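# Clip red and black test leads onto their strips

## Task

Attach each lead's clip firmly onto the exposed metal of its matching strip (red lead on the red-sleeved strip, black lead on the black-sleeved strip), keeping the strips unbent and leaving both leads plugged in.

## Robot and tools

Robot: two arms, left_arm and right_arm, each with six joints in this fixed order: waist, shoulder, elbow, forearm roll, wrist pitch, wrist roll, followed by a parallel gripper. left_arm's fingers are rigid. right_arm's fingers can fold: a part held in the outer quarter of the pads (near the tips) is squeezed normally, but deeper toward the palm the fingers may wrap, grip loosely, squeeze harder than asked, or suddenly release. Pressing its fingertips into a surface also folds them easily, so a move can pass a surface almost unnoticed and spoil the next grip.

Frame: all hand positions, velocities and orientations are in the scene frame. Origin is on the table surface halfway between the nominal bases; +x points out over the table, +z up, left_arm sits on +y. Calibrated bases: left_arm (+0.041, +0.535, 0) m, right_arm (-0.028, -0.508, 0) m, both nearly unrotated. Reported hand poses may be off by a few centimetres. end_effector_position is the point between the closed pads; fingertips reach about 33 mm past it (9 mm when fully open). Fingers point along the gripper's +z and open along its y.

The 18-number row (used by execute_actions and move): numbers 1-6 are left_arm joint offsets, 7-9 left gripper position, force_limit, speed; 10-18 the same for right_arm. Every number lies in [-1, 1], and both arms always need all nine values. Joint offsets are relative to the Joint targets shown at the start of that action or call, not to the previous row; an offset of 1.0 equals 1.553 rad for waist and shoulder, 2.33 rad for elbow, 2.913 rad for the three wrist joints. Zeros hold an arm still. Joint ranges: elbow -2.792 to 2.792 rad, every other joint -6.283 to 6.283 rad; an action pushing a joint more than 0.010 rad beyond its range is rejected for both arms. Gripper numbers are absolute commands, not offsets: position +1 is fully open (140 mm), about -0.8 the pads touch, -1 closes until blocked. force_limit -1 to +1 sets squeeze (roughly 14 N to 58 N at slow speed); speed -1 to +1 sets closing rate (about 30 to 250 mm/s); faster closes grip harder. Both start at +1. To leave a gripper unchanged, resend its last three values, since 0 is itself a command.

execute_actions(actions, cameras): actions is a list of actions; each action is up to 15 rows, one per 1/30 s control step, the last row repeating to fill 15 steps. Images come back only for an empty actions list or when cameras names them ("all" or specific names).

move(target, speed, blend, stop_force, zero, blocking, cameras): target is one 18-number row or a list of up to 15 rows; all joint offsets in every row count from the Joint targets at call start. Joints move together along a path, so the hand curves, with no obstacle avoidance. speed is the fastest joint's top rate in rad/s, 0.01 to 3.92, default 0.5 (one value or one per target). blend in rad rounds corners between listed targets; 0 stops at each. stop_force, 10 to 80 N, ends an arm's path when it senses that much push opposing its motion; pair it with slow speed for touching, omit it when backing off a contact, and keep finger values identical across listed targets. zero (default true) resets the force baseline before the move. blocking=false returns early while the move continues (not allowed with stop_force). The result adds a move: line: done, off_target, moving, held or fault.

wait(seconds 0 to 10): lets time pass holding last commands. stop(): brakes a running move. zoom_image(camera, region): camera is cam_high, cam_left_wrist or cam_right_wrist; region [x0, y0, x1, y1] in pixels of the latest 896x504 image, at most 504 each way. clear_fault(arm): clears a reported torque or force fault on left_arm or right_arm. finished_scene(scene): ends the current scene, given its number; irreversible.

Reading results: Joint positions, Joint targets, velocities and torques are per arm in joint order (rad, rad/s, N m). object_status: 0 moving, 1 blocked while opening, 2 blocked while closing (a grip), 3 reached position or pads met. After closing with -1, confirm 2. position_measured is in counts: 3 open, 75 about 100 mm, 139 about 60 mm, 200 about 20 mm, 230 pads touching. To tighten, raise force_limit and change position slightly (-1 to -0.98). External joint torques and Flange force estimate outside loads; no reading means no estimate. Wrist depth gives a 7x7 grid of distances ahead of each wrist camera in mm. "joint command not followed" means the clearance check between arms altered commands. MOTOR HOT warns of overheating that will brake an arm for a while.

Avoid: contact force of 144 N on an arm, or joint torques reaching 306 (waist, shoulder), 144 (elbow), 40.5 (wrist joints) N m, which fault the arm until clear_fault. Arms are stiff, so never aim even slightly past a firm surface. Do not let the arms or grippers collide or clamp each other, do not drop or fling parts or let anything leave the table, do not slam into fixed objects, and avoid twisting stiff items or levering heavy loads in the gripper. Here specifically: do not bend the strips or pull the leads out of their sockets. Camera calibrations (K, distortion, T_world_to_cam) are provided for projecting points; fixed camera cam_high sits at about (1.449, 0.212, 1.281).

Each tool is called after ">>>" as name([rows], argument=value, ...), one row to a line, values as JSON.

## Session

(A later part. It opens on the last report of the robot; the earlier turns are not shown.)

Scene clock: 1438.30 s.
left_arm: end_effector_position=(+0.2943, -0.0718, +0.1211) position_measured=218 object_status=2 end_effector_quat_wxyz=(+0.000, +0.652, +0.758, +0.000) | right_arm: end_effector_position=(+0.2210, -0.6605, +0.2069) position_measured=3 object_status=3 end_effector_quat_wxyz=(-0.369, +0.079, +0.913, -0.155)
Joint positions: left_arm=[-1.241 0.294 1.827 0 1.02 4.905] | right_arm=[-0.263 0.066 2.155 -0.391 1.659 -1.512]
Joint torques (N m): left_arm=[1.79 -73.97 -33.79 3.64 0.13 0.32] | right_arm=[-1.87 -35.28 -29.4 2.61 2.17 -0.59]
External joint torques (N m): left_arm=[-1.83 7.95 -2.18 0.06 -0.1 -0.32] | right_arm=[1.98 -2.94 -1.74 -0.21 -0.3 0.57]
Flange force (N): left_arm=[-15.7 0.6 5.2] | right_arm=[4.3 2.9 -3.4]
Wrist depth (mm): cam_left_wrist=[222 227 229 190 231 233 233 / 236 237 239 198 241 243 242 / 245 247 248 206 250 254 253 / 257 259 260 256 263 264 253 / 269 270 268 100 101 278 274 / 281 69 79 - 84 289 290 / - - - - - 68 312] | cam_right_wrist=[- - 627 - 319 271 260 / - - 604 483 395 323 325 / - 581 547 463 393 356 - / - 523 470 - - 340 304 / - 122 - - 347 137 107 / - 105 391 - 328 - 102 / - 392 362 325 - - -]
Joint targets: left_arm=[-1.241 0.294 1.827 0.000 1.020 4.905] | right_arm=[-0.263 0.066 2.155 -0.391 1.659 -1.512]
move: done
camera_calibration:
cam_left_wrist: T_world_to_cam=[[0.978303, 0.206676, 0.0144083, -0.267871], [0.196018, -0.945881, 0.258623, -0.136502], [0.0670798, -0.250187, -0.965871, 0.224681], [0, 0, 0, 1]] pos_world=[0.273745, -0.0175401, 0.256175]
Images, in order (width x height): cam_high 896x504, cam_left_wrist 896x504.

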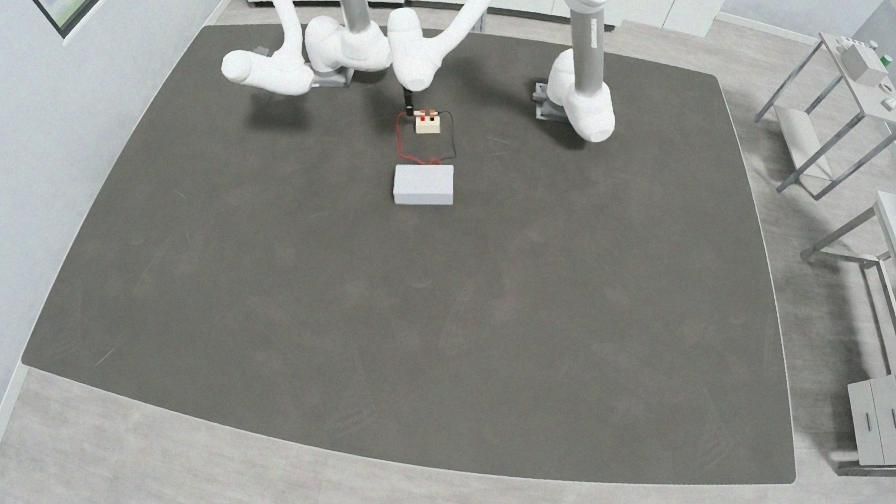

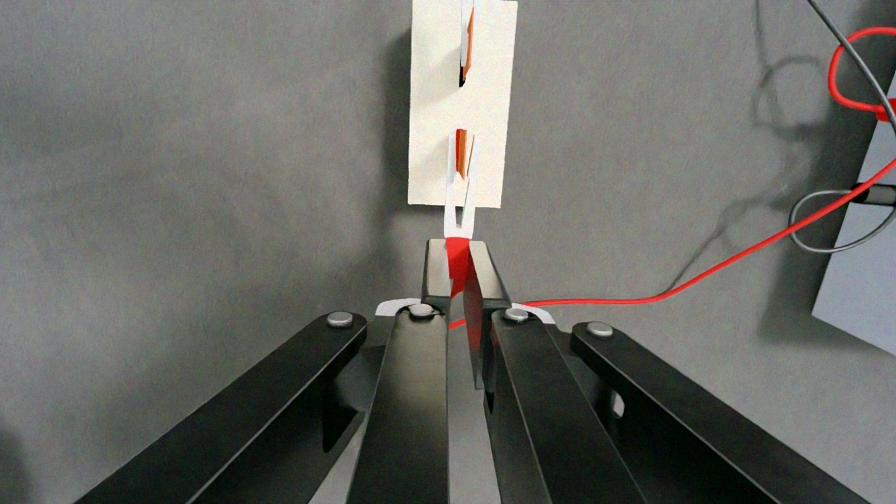

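>>> move(target=[0, 0, 0, 0, 0, 0, -0.68, -1, -1, 0, 0, 0, 0, 0, 0, 1, 1, 1], speed=0.05, cameras=["cam_left_wrist"])

>>> zoom_image(camera="cam_left_wrist", region=[410, 90, 530, 280])

Scene clock: 1452.10 s.
left_arm: end_effector_position=(+0.2943, -0.0718, +0.1211) position_measured=214 object_status=3 end_effector_quat_wxyz=(+0.000, +0.652, +0.758, +0.000) | right_arm: end_effector_position=(+0.2210, -0.6605, +0.2069) position_measured=3 object_status=3 end_effector_quat_wxyz=(-0.369, +0.079, +0.913, -0.155)
Joint positions: left_arm=[-1.241 0.294 1.827 0 1.02 4.905] | right_arm=[-0.263 0.066 2.155 -0.391 1.659 -1.512]
Joint torques (N m): left_arm=[2.42 -74.21 -33.46 3.69 0.18 0.37] | right_arm=[-1.71 -35.45 -29.38 2.67 2.19 -0.53]
External joint torques (N m): left_arm=[-2.42 7.86 -2.56 0.01 -0.14 -0.37] | right_arm=[1.79 -2.65 -1.88 -0.26 -0.33 0.51]
Flange force (N): left_arm=[-16.4 -0.3 4.8] | right_arm=[3.6 2.4 -3.5]
Wrist depth (mm): cam_left_wrist=[230 227 229 190 232 233 234 / 235 238 238 197 241 243 243 / 245 248 250 206 252 253 252 / 256 258 261 165 263 264 254 / 269 270 267 98 120 278 273 / 283 69 86 - 82 288 294 / - - - - - 69 308] | cam_right_wrist=[- 748 - - 341 272 260 / - 686 631 494 393 322 325 / - 591 - 452 - 359 - / - - - - 369 339 - / - 122 447 - 343 137 108 / - 113 400 - 316 - 102 / - 406 354 339 - - 97]
Joint targets: left_arm=[-1.241 0.294 1.827 0.000 1.020 4.905] | right_arm=[-0.263 0.066 2.155 -0.391 1.659 -1.512]
move: done
camera_calibration:
cam_left_wrist: T_world_to_cam=[[0.978303, 0.206676, 0.0144083, -0.267871], [0.196018, -0.945881, 0.258623, -0.136502], [0.0670798, -0.250187, -0.965871, 0.224681], [0, 0, 0, 1]] pos_world=[0.273745, -0.0175401, 0.256175]
Images, in order (width x height): cam_left_wrist 896x504.

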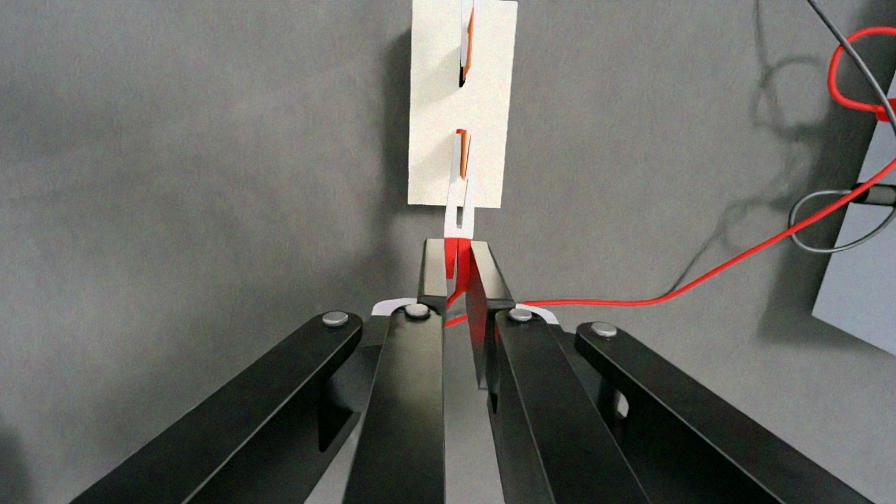

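Scaled by 2.653 from the camera's 896x504 image, which has a finer 1280x720 frame.

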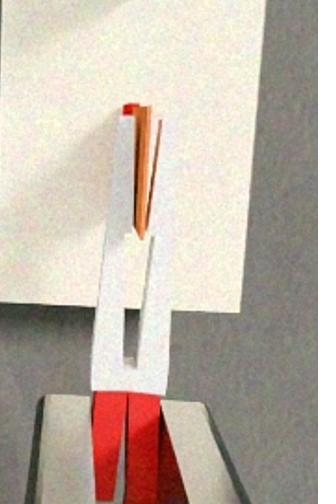

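>>> move([
  [0, 0, 0, 0, 0, 0, -0.65, -1, -1, 0, 0, 0, 0, 0, 0, 1, 1, 1],
], speed=0.05)

>>> move([
  [0, 0, 0, 0, 0, 0, -0.62, -1, -1, 0, 0, 0, 0, 0, 0, 1, 1, 1],
], speed=0.05, cameras=["cam_left_wrist"])

>>> zoom_image(camera="cam_left_wrist", region=[410, 90, 530, 280])

Scene clock: 1458.40 s.
left_arm: end_effector_position=(+0.2943, -0.0718, +0.1211) position_measured=211 object_status=3 end_effector_quat_wxyz=(+0.000, +0.652, +0.758, +0.000) | right_arm: end_effector_position=(+0.2210, -0.6605, +0.2069) position_measured=3 object_status=3 end_effector_quat_wxyz=(-0.369, +0.079, +0.913, -0.155)
Joint positions: left_arm=[-1.241 0.294 1.827 0 1.02 4.905] | right_arm=[-0.263 0.066 2.155 -0.391 1.659 -1.512]
Joint torques (N m): left_arm=[2.2 -74.56 -33.21 3.65 0.17 0.38] | right_arm=[-1.9 -35.52 -29.41 2.65 2.18 -0.54]
External joint torques (N m): left_arm=[-2.2 8.21 -2.8 0.06 -0.13 -0.38] | right_arm=[1.84 -2.77 -1.85 -0.25 -0.31 0.52]
Flange force (N): left_arm=[-17.4 0.3 4.9] | right_arm=[3.9 2.5 -3.5]
Wrist depth (mm): cam_left_wrist=[226 228 229 190 231 233 231 / 236 237 239 198 240 243 243 / 246 248 250 206 250 253 252 / 257 259 260 165 264 266 254 / 268 270 266 100 105 277 274 / 276 69 77 - 82 286 294 / - - 71 - - 70 306] | cam_right_wrist=[- - - 547 322 272 257 / - - 541 499 385 325 327 / - - 526 448 - 359 316 / 630 - - - - - - / - 121 - - - 137 114 / - 105 - - 331 - 102 / - - - - 301 281 -]
Joint targets: left_arm=[-1.241 0.294 1.827 0.000 1.020 4.905] | right_arm=[-0.263 0.066 2.155 -0.391 1.659 -1.512]
move: done

Scene clock: 1458.90 s.
left_arm: end_effector_position=(+0.2943, -0.0718, +0.1211) position_measured=208 object_status=3 end_effector_quat_wxyz=(+0.000, +0.652, +0.758, +0.000) | right_arm: end_effector_position=(+0.2210, -0.6605, +0.2069) position_measured=3 object_status=3 end_effector_quat_wxyz=(-0.369, +0.079, +0.913, -0.155)
Joint positions: left_arm=[-1.241 0.294 1.827 0 1.02 4.905] | right_arm=[-0.263 0.066 2.155 -0.391 1.659 -1.512]
Joint torques (N m): left_arm=[2.43 -74.47 -33.38 3.67 0.17 0.36] | right_arm=[-1.97 -35.25 -29.49 2.63 2.2 -0.51]
External joint torques (N m): left_arm=[-2.43 8.32 -2.55 0.03 -0.12 -0.36] | right_arm=[2.03 -2.81 -1.75 -0.22 -0.33 0.5]
Flange force (N): left_arm=[-17.1 -0.1 5.2] | right_arm=[4.0 2.9 -3.4]
Wrist depth (mm): cam_left_wrist=[226 228 229 190 231 233 233 / 236 236 238 197 241 243 243 / 245 248 249 206 251 253 254 / 256 259 260 165 263 266 254 / 269 270 94 101 104 277 273 / 280 - 77 - 82 287 295 / - - - - - 70 306] | cam_right_wrist=[- 2543 - - 327 271 257 / - - - 514 404 324 327 / - - 510 465 399 353 - / - - - - 367 147 315 / 569 122 446 - 341 137 114 / - 105 - 365 322 302 102 / - 398 - - - 280 -]
Joint targets: left_arm=[-1.241 0.294 1.827 0.000 1.020 4.905] | right_arm=[-0.263 0.066 2.155 -0.391 1.659 -1.512]
move: done
camera_calibration:
cam_left_wrist: T_world_to_cam=[[0.978303, 0.206676, 0.0144083, -0.267871], [0.196018, -0.945881, 0.258623, -0.136502], [0.0670798, -0.250187, -0.965871, 0.224681], [0, 0, 0, 1]] pos_world=[0.273745, -0.0175401, 0.256175]
Images, in order (width x height): cam_left_wrist 896x504.

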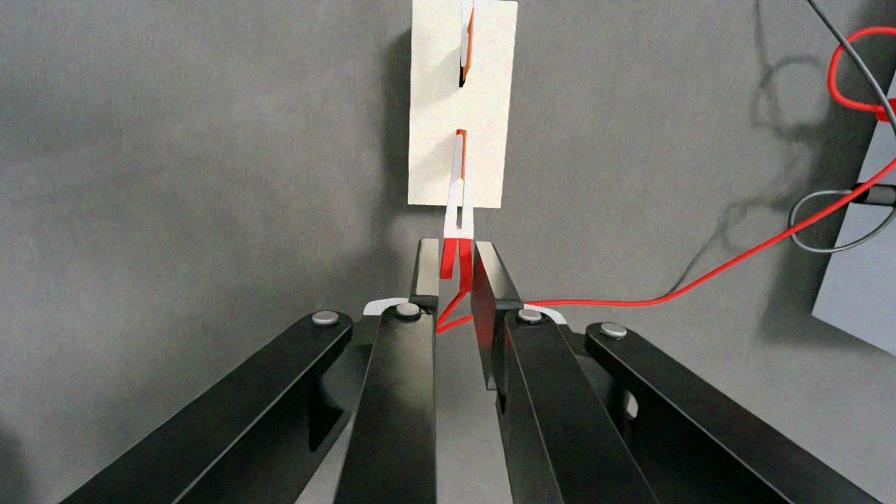

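Scaled by 2.653 from the camera's 896x504 image, which has a finer 1280x720 frame.

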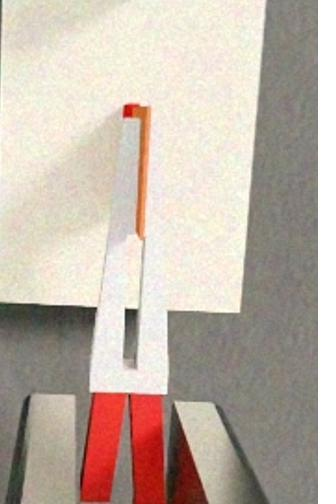

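>>> execute_actions([
  [[0,0,0,0,0,0,-0.46,-1,-1,0,0,0,0,0,0,1,1,1]],
  [[0,0,0,0,0,0,-0.46,-1,-1,0,0,0,0,0,0,1,1,1]],
], cameras=["cam_left_wrist"])

Scene clock: 1503.50 s.
left_arm: end_effector_position=(+0.2943, -0.0718, +0.1211) position_measured=187 object_status=3 end_effector_quat_wxyz=(+0.000, +0.652, +0.758, +0.000) | right_arm: end_effector_position=(+0.2210, -0.6605, +0.2069) position_measured=3 object_status=3 end_effector_quat_wxyz=(-0.369, +0.079, +0.913, -0.155)
Joint positions: left_arm=[-1.241 0.294 1.827 0 1.02 4.905] | right_arm=[-0.263 0.066 2.155 -0.391 1.659 -1.512]
Joint torques (N m): left_arm=[2.12 -74.36 -33.22 3.59 0.17 0.39] | right_arm=[-1.81 -35.28 -29.45 2.63 2.19 -0.55]
External joint torques (N m): left_arm=[-2.08 8.13 -2.74 0.12 -0.13 -0.39] | right_arm=[1.86 -2.97 -1.89 -0.22 -0.32 0.53]
External joint torques at the end of the 1st action: left_arm=[-2 8.51 -2.81 0.05 -0.11 -0.36] | right_arm=[1.83 -3.1 -1.87 -0.27 -0.31 0.54]
Flange force (N): left_arm=[-17.1 0.4 4.9] | right_arm=[4.2 2.5 -3.5]
Flange force at the end of the 1st action (N): left_arm=[-17.7 0.7 5.1] | right_arm=[4.5 2.4 -3.4]
Wrist depth (mm): cam_left_wrist=[226 227 229 190 230 233 233 / 236 237 238 197 242 242 243 / 246 248 249 206 252 252 251 / 256 258 260 164 264 265 253 / 269 268 93 176 115 277 275 / 280 - - 288 74 87 295 / - - - 304 - 73 303] | cam_right_wrist=[- 2943 624 562 328 271 258 / 782 730 590 - 395 324 325 / 714 - 500 449 - 347 332 / - 513 - - - 328 310 / - 122 425 - - 138 108 / - 104 388 349 322 300 102 / - 420 - 339 - 282 97]
Joint targets: left_arm=[-1.241 0.294 1.827 0.000 1.020 4.905] | right_arm=[-0.263 0.066 2.155 -0.391 1.659 -1.512]
camera_calibration:
cam_left_wrist: T_world_to_cam=[[0.978303, 0.206676, 0.0144083, -0.267871], [0.196018, -0.945881, 0.258623, -0.136502], [0.0670798, -0.250187, -0.965871, 0.224681], [0, 0, 0, 1]] pos_world=[0.273745, -0.0175401, 0.256175]
Images, in order (width x height): cam_left_wrist 896x504.

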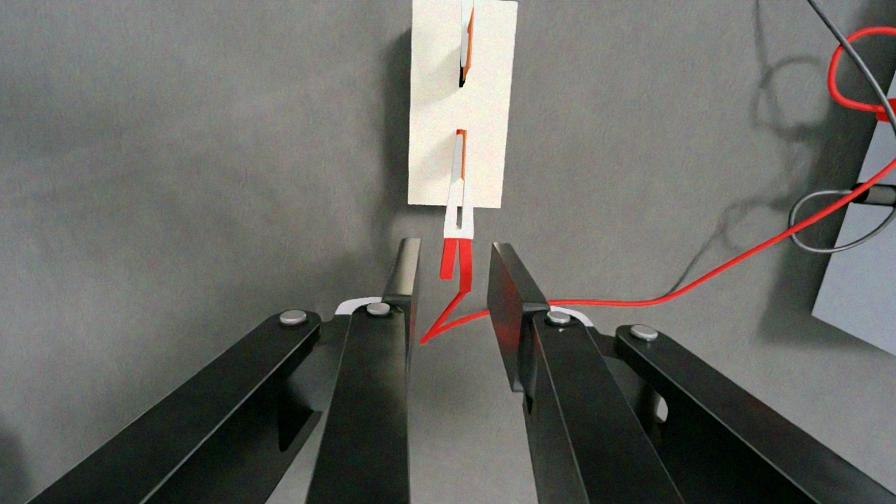

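>>> move([
  [0,-0.02035,-0.01647,0,0.02422,0,-0.46,-1,-1,0,0,0,0,0,0,1,1,1],
  [0,-0.04668,-0.04448,0,0.06067,0,-0.46,-1,-1,0,0,0,0,0,0,1,1,1],
  [0.0547,-0.1925,-0.0388,0,0.1339,-0.9978,-0.46,-1,-1,0,0,0,0,0,0,1,1,1],
], speed=[0.06, 0.15, 1.2], blend=[0.003, 0.02, 0], cameras=["all"])

Scene clock: 1534.53 s.
left_arm: end_effector_position=(+0.3002, +0.0499, +0.3505) position_measured=187 object_status=3 end_effector_quat_wxyz=(+0.000, +0.707, -0.707, +0.000) | right_arm: end_effector_position=(+0.2210, -0.6605, +0.2069) position_measured=3 object_status=3 end_effector_quat_wxyz=(-0.369, +0.079, +0.913, -0.155)
Joint positions: left_arm=[-1.156 -0.005 1.737 0 1.41 1.999] | right_arm=[-0.263 0.066 2.155 -0.391 1.659 -1.512]
Joint torques (N m): left_arm=[2.24 -48.07 -39.13 4.17 0.15 0.45] | right_arm=[-1.76 -35.53 -29.32 2.61 2.19 -0.58]
External joint torques (N m): left_arm=[-2.23 6.8 -2.66 0.1 -0.2 -0.45] | right_arm=[1.83 -2.77 -1.99 -0.2 -0.33 0.56]
Flange force (N): left_arm=[15.5 -2.8 -2.0] | right_arm=[3.8 2.5 -3.7]
Wrist depth (mm): cam_left_wrist=[422 423 432 444 440 441 443 / 387 392 451 431 458 463 462 / 391 405 473 460 477 480 484 / 482 458 490 488 500 507 509 / 508 510 93 141 111 525 539 / 528 - - 545 74 87 558 / - - - 577 - 73 66] | cam_right_wrist=[1940 - 642 - 437 272 257 / - 652 - - 393 323 326 / - 619 512 - 386 353 323 / 672 - - - - 332 302 / - 122 434 382 330 138 108 / - 112 383 357 331 - 102 / - 390 351 333 301 278 97]
Joint targets: left_arm=[-1.156 -0.005 1.737 0.000 1.410 1.999] | right_arm=[-0.263 0.066 2.155 -0.391 1.659 -1.512]
move: done
camera_calibration:
cam_left_wrist: T_world_to_cam=[[-0.998224, -0.0579159, 0.0139382, 0.304597], [-0.0523442, 0.964493, 0.25887, -0.102747], [-0.028436, 0.257681, -0.965812, 0.47962], [0, 0, 0, 1]] pos_world=[0.312316, -0.0068492, 0.485575]

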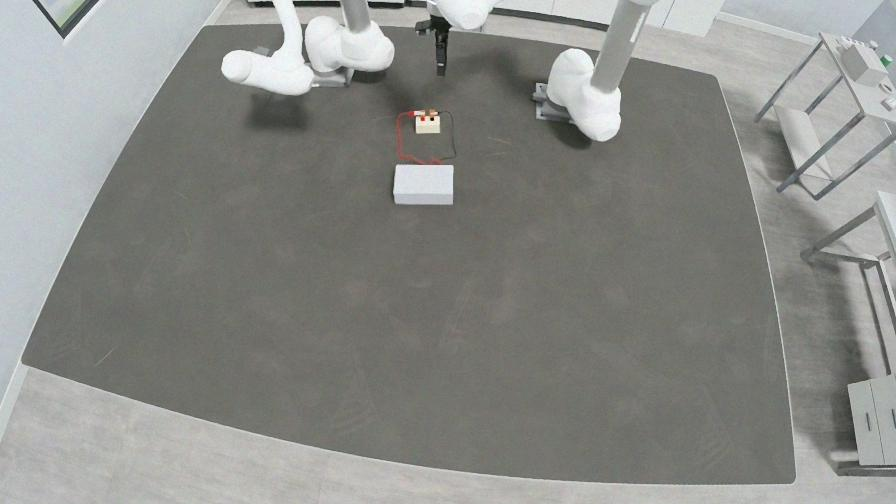

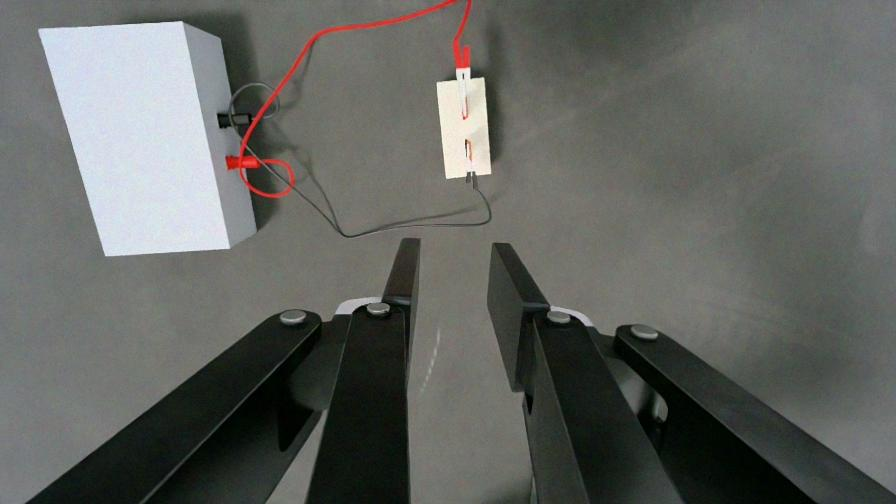

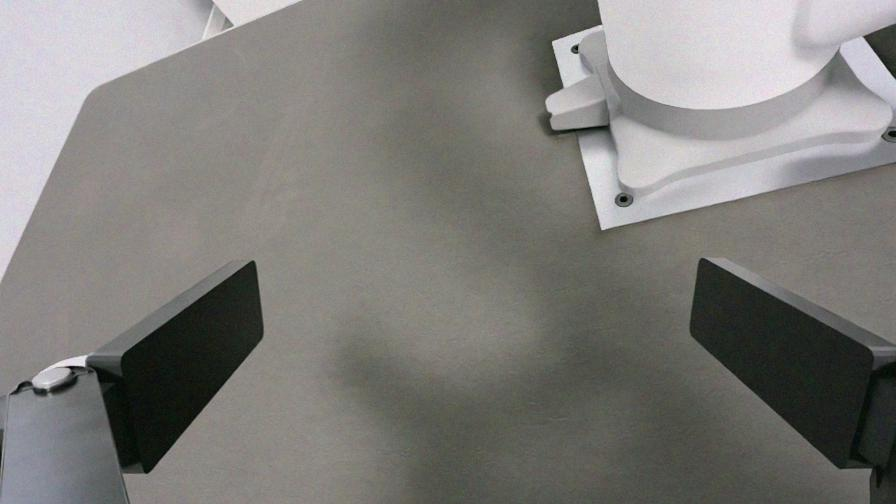

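>>> zoom_image(camera="cam_left_wrist", region=[400, 0, 520, 240])

>>> zoom_image(camera="cam_high", region=[380, 90, 480, 180])

Scaled by 2.100 from the camera's 896x504 image, which has a finer 1280x720 frame.

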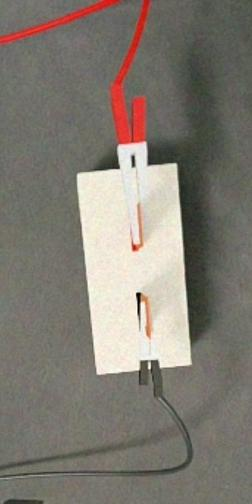

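Scaled by 5.040 from the camera's 896x504 image, which has a finer 1280x720 frame.

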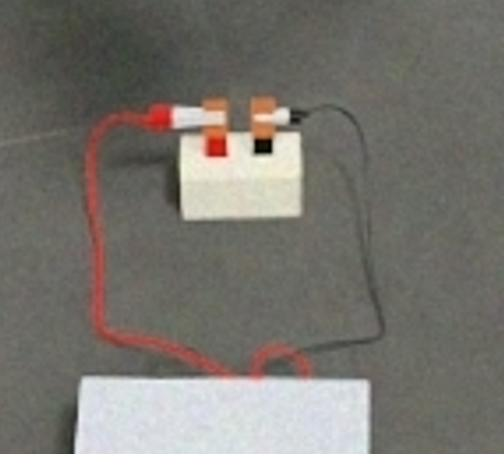

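>>> finished_scene(scene=1)

The scene is finished: the task was done.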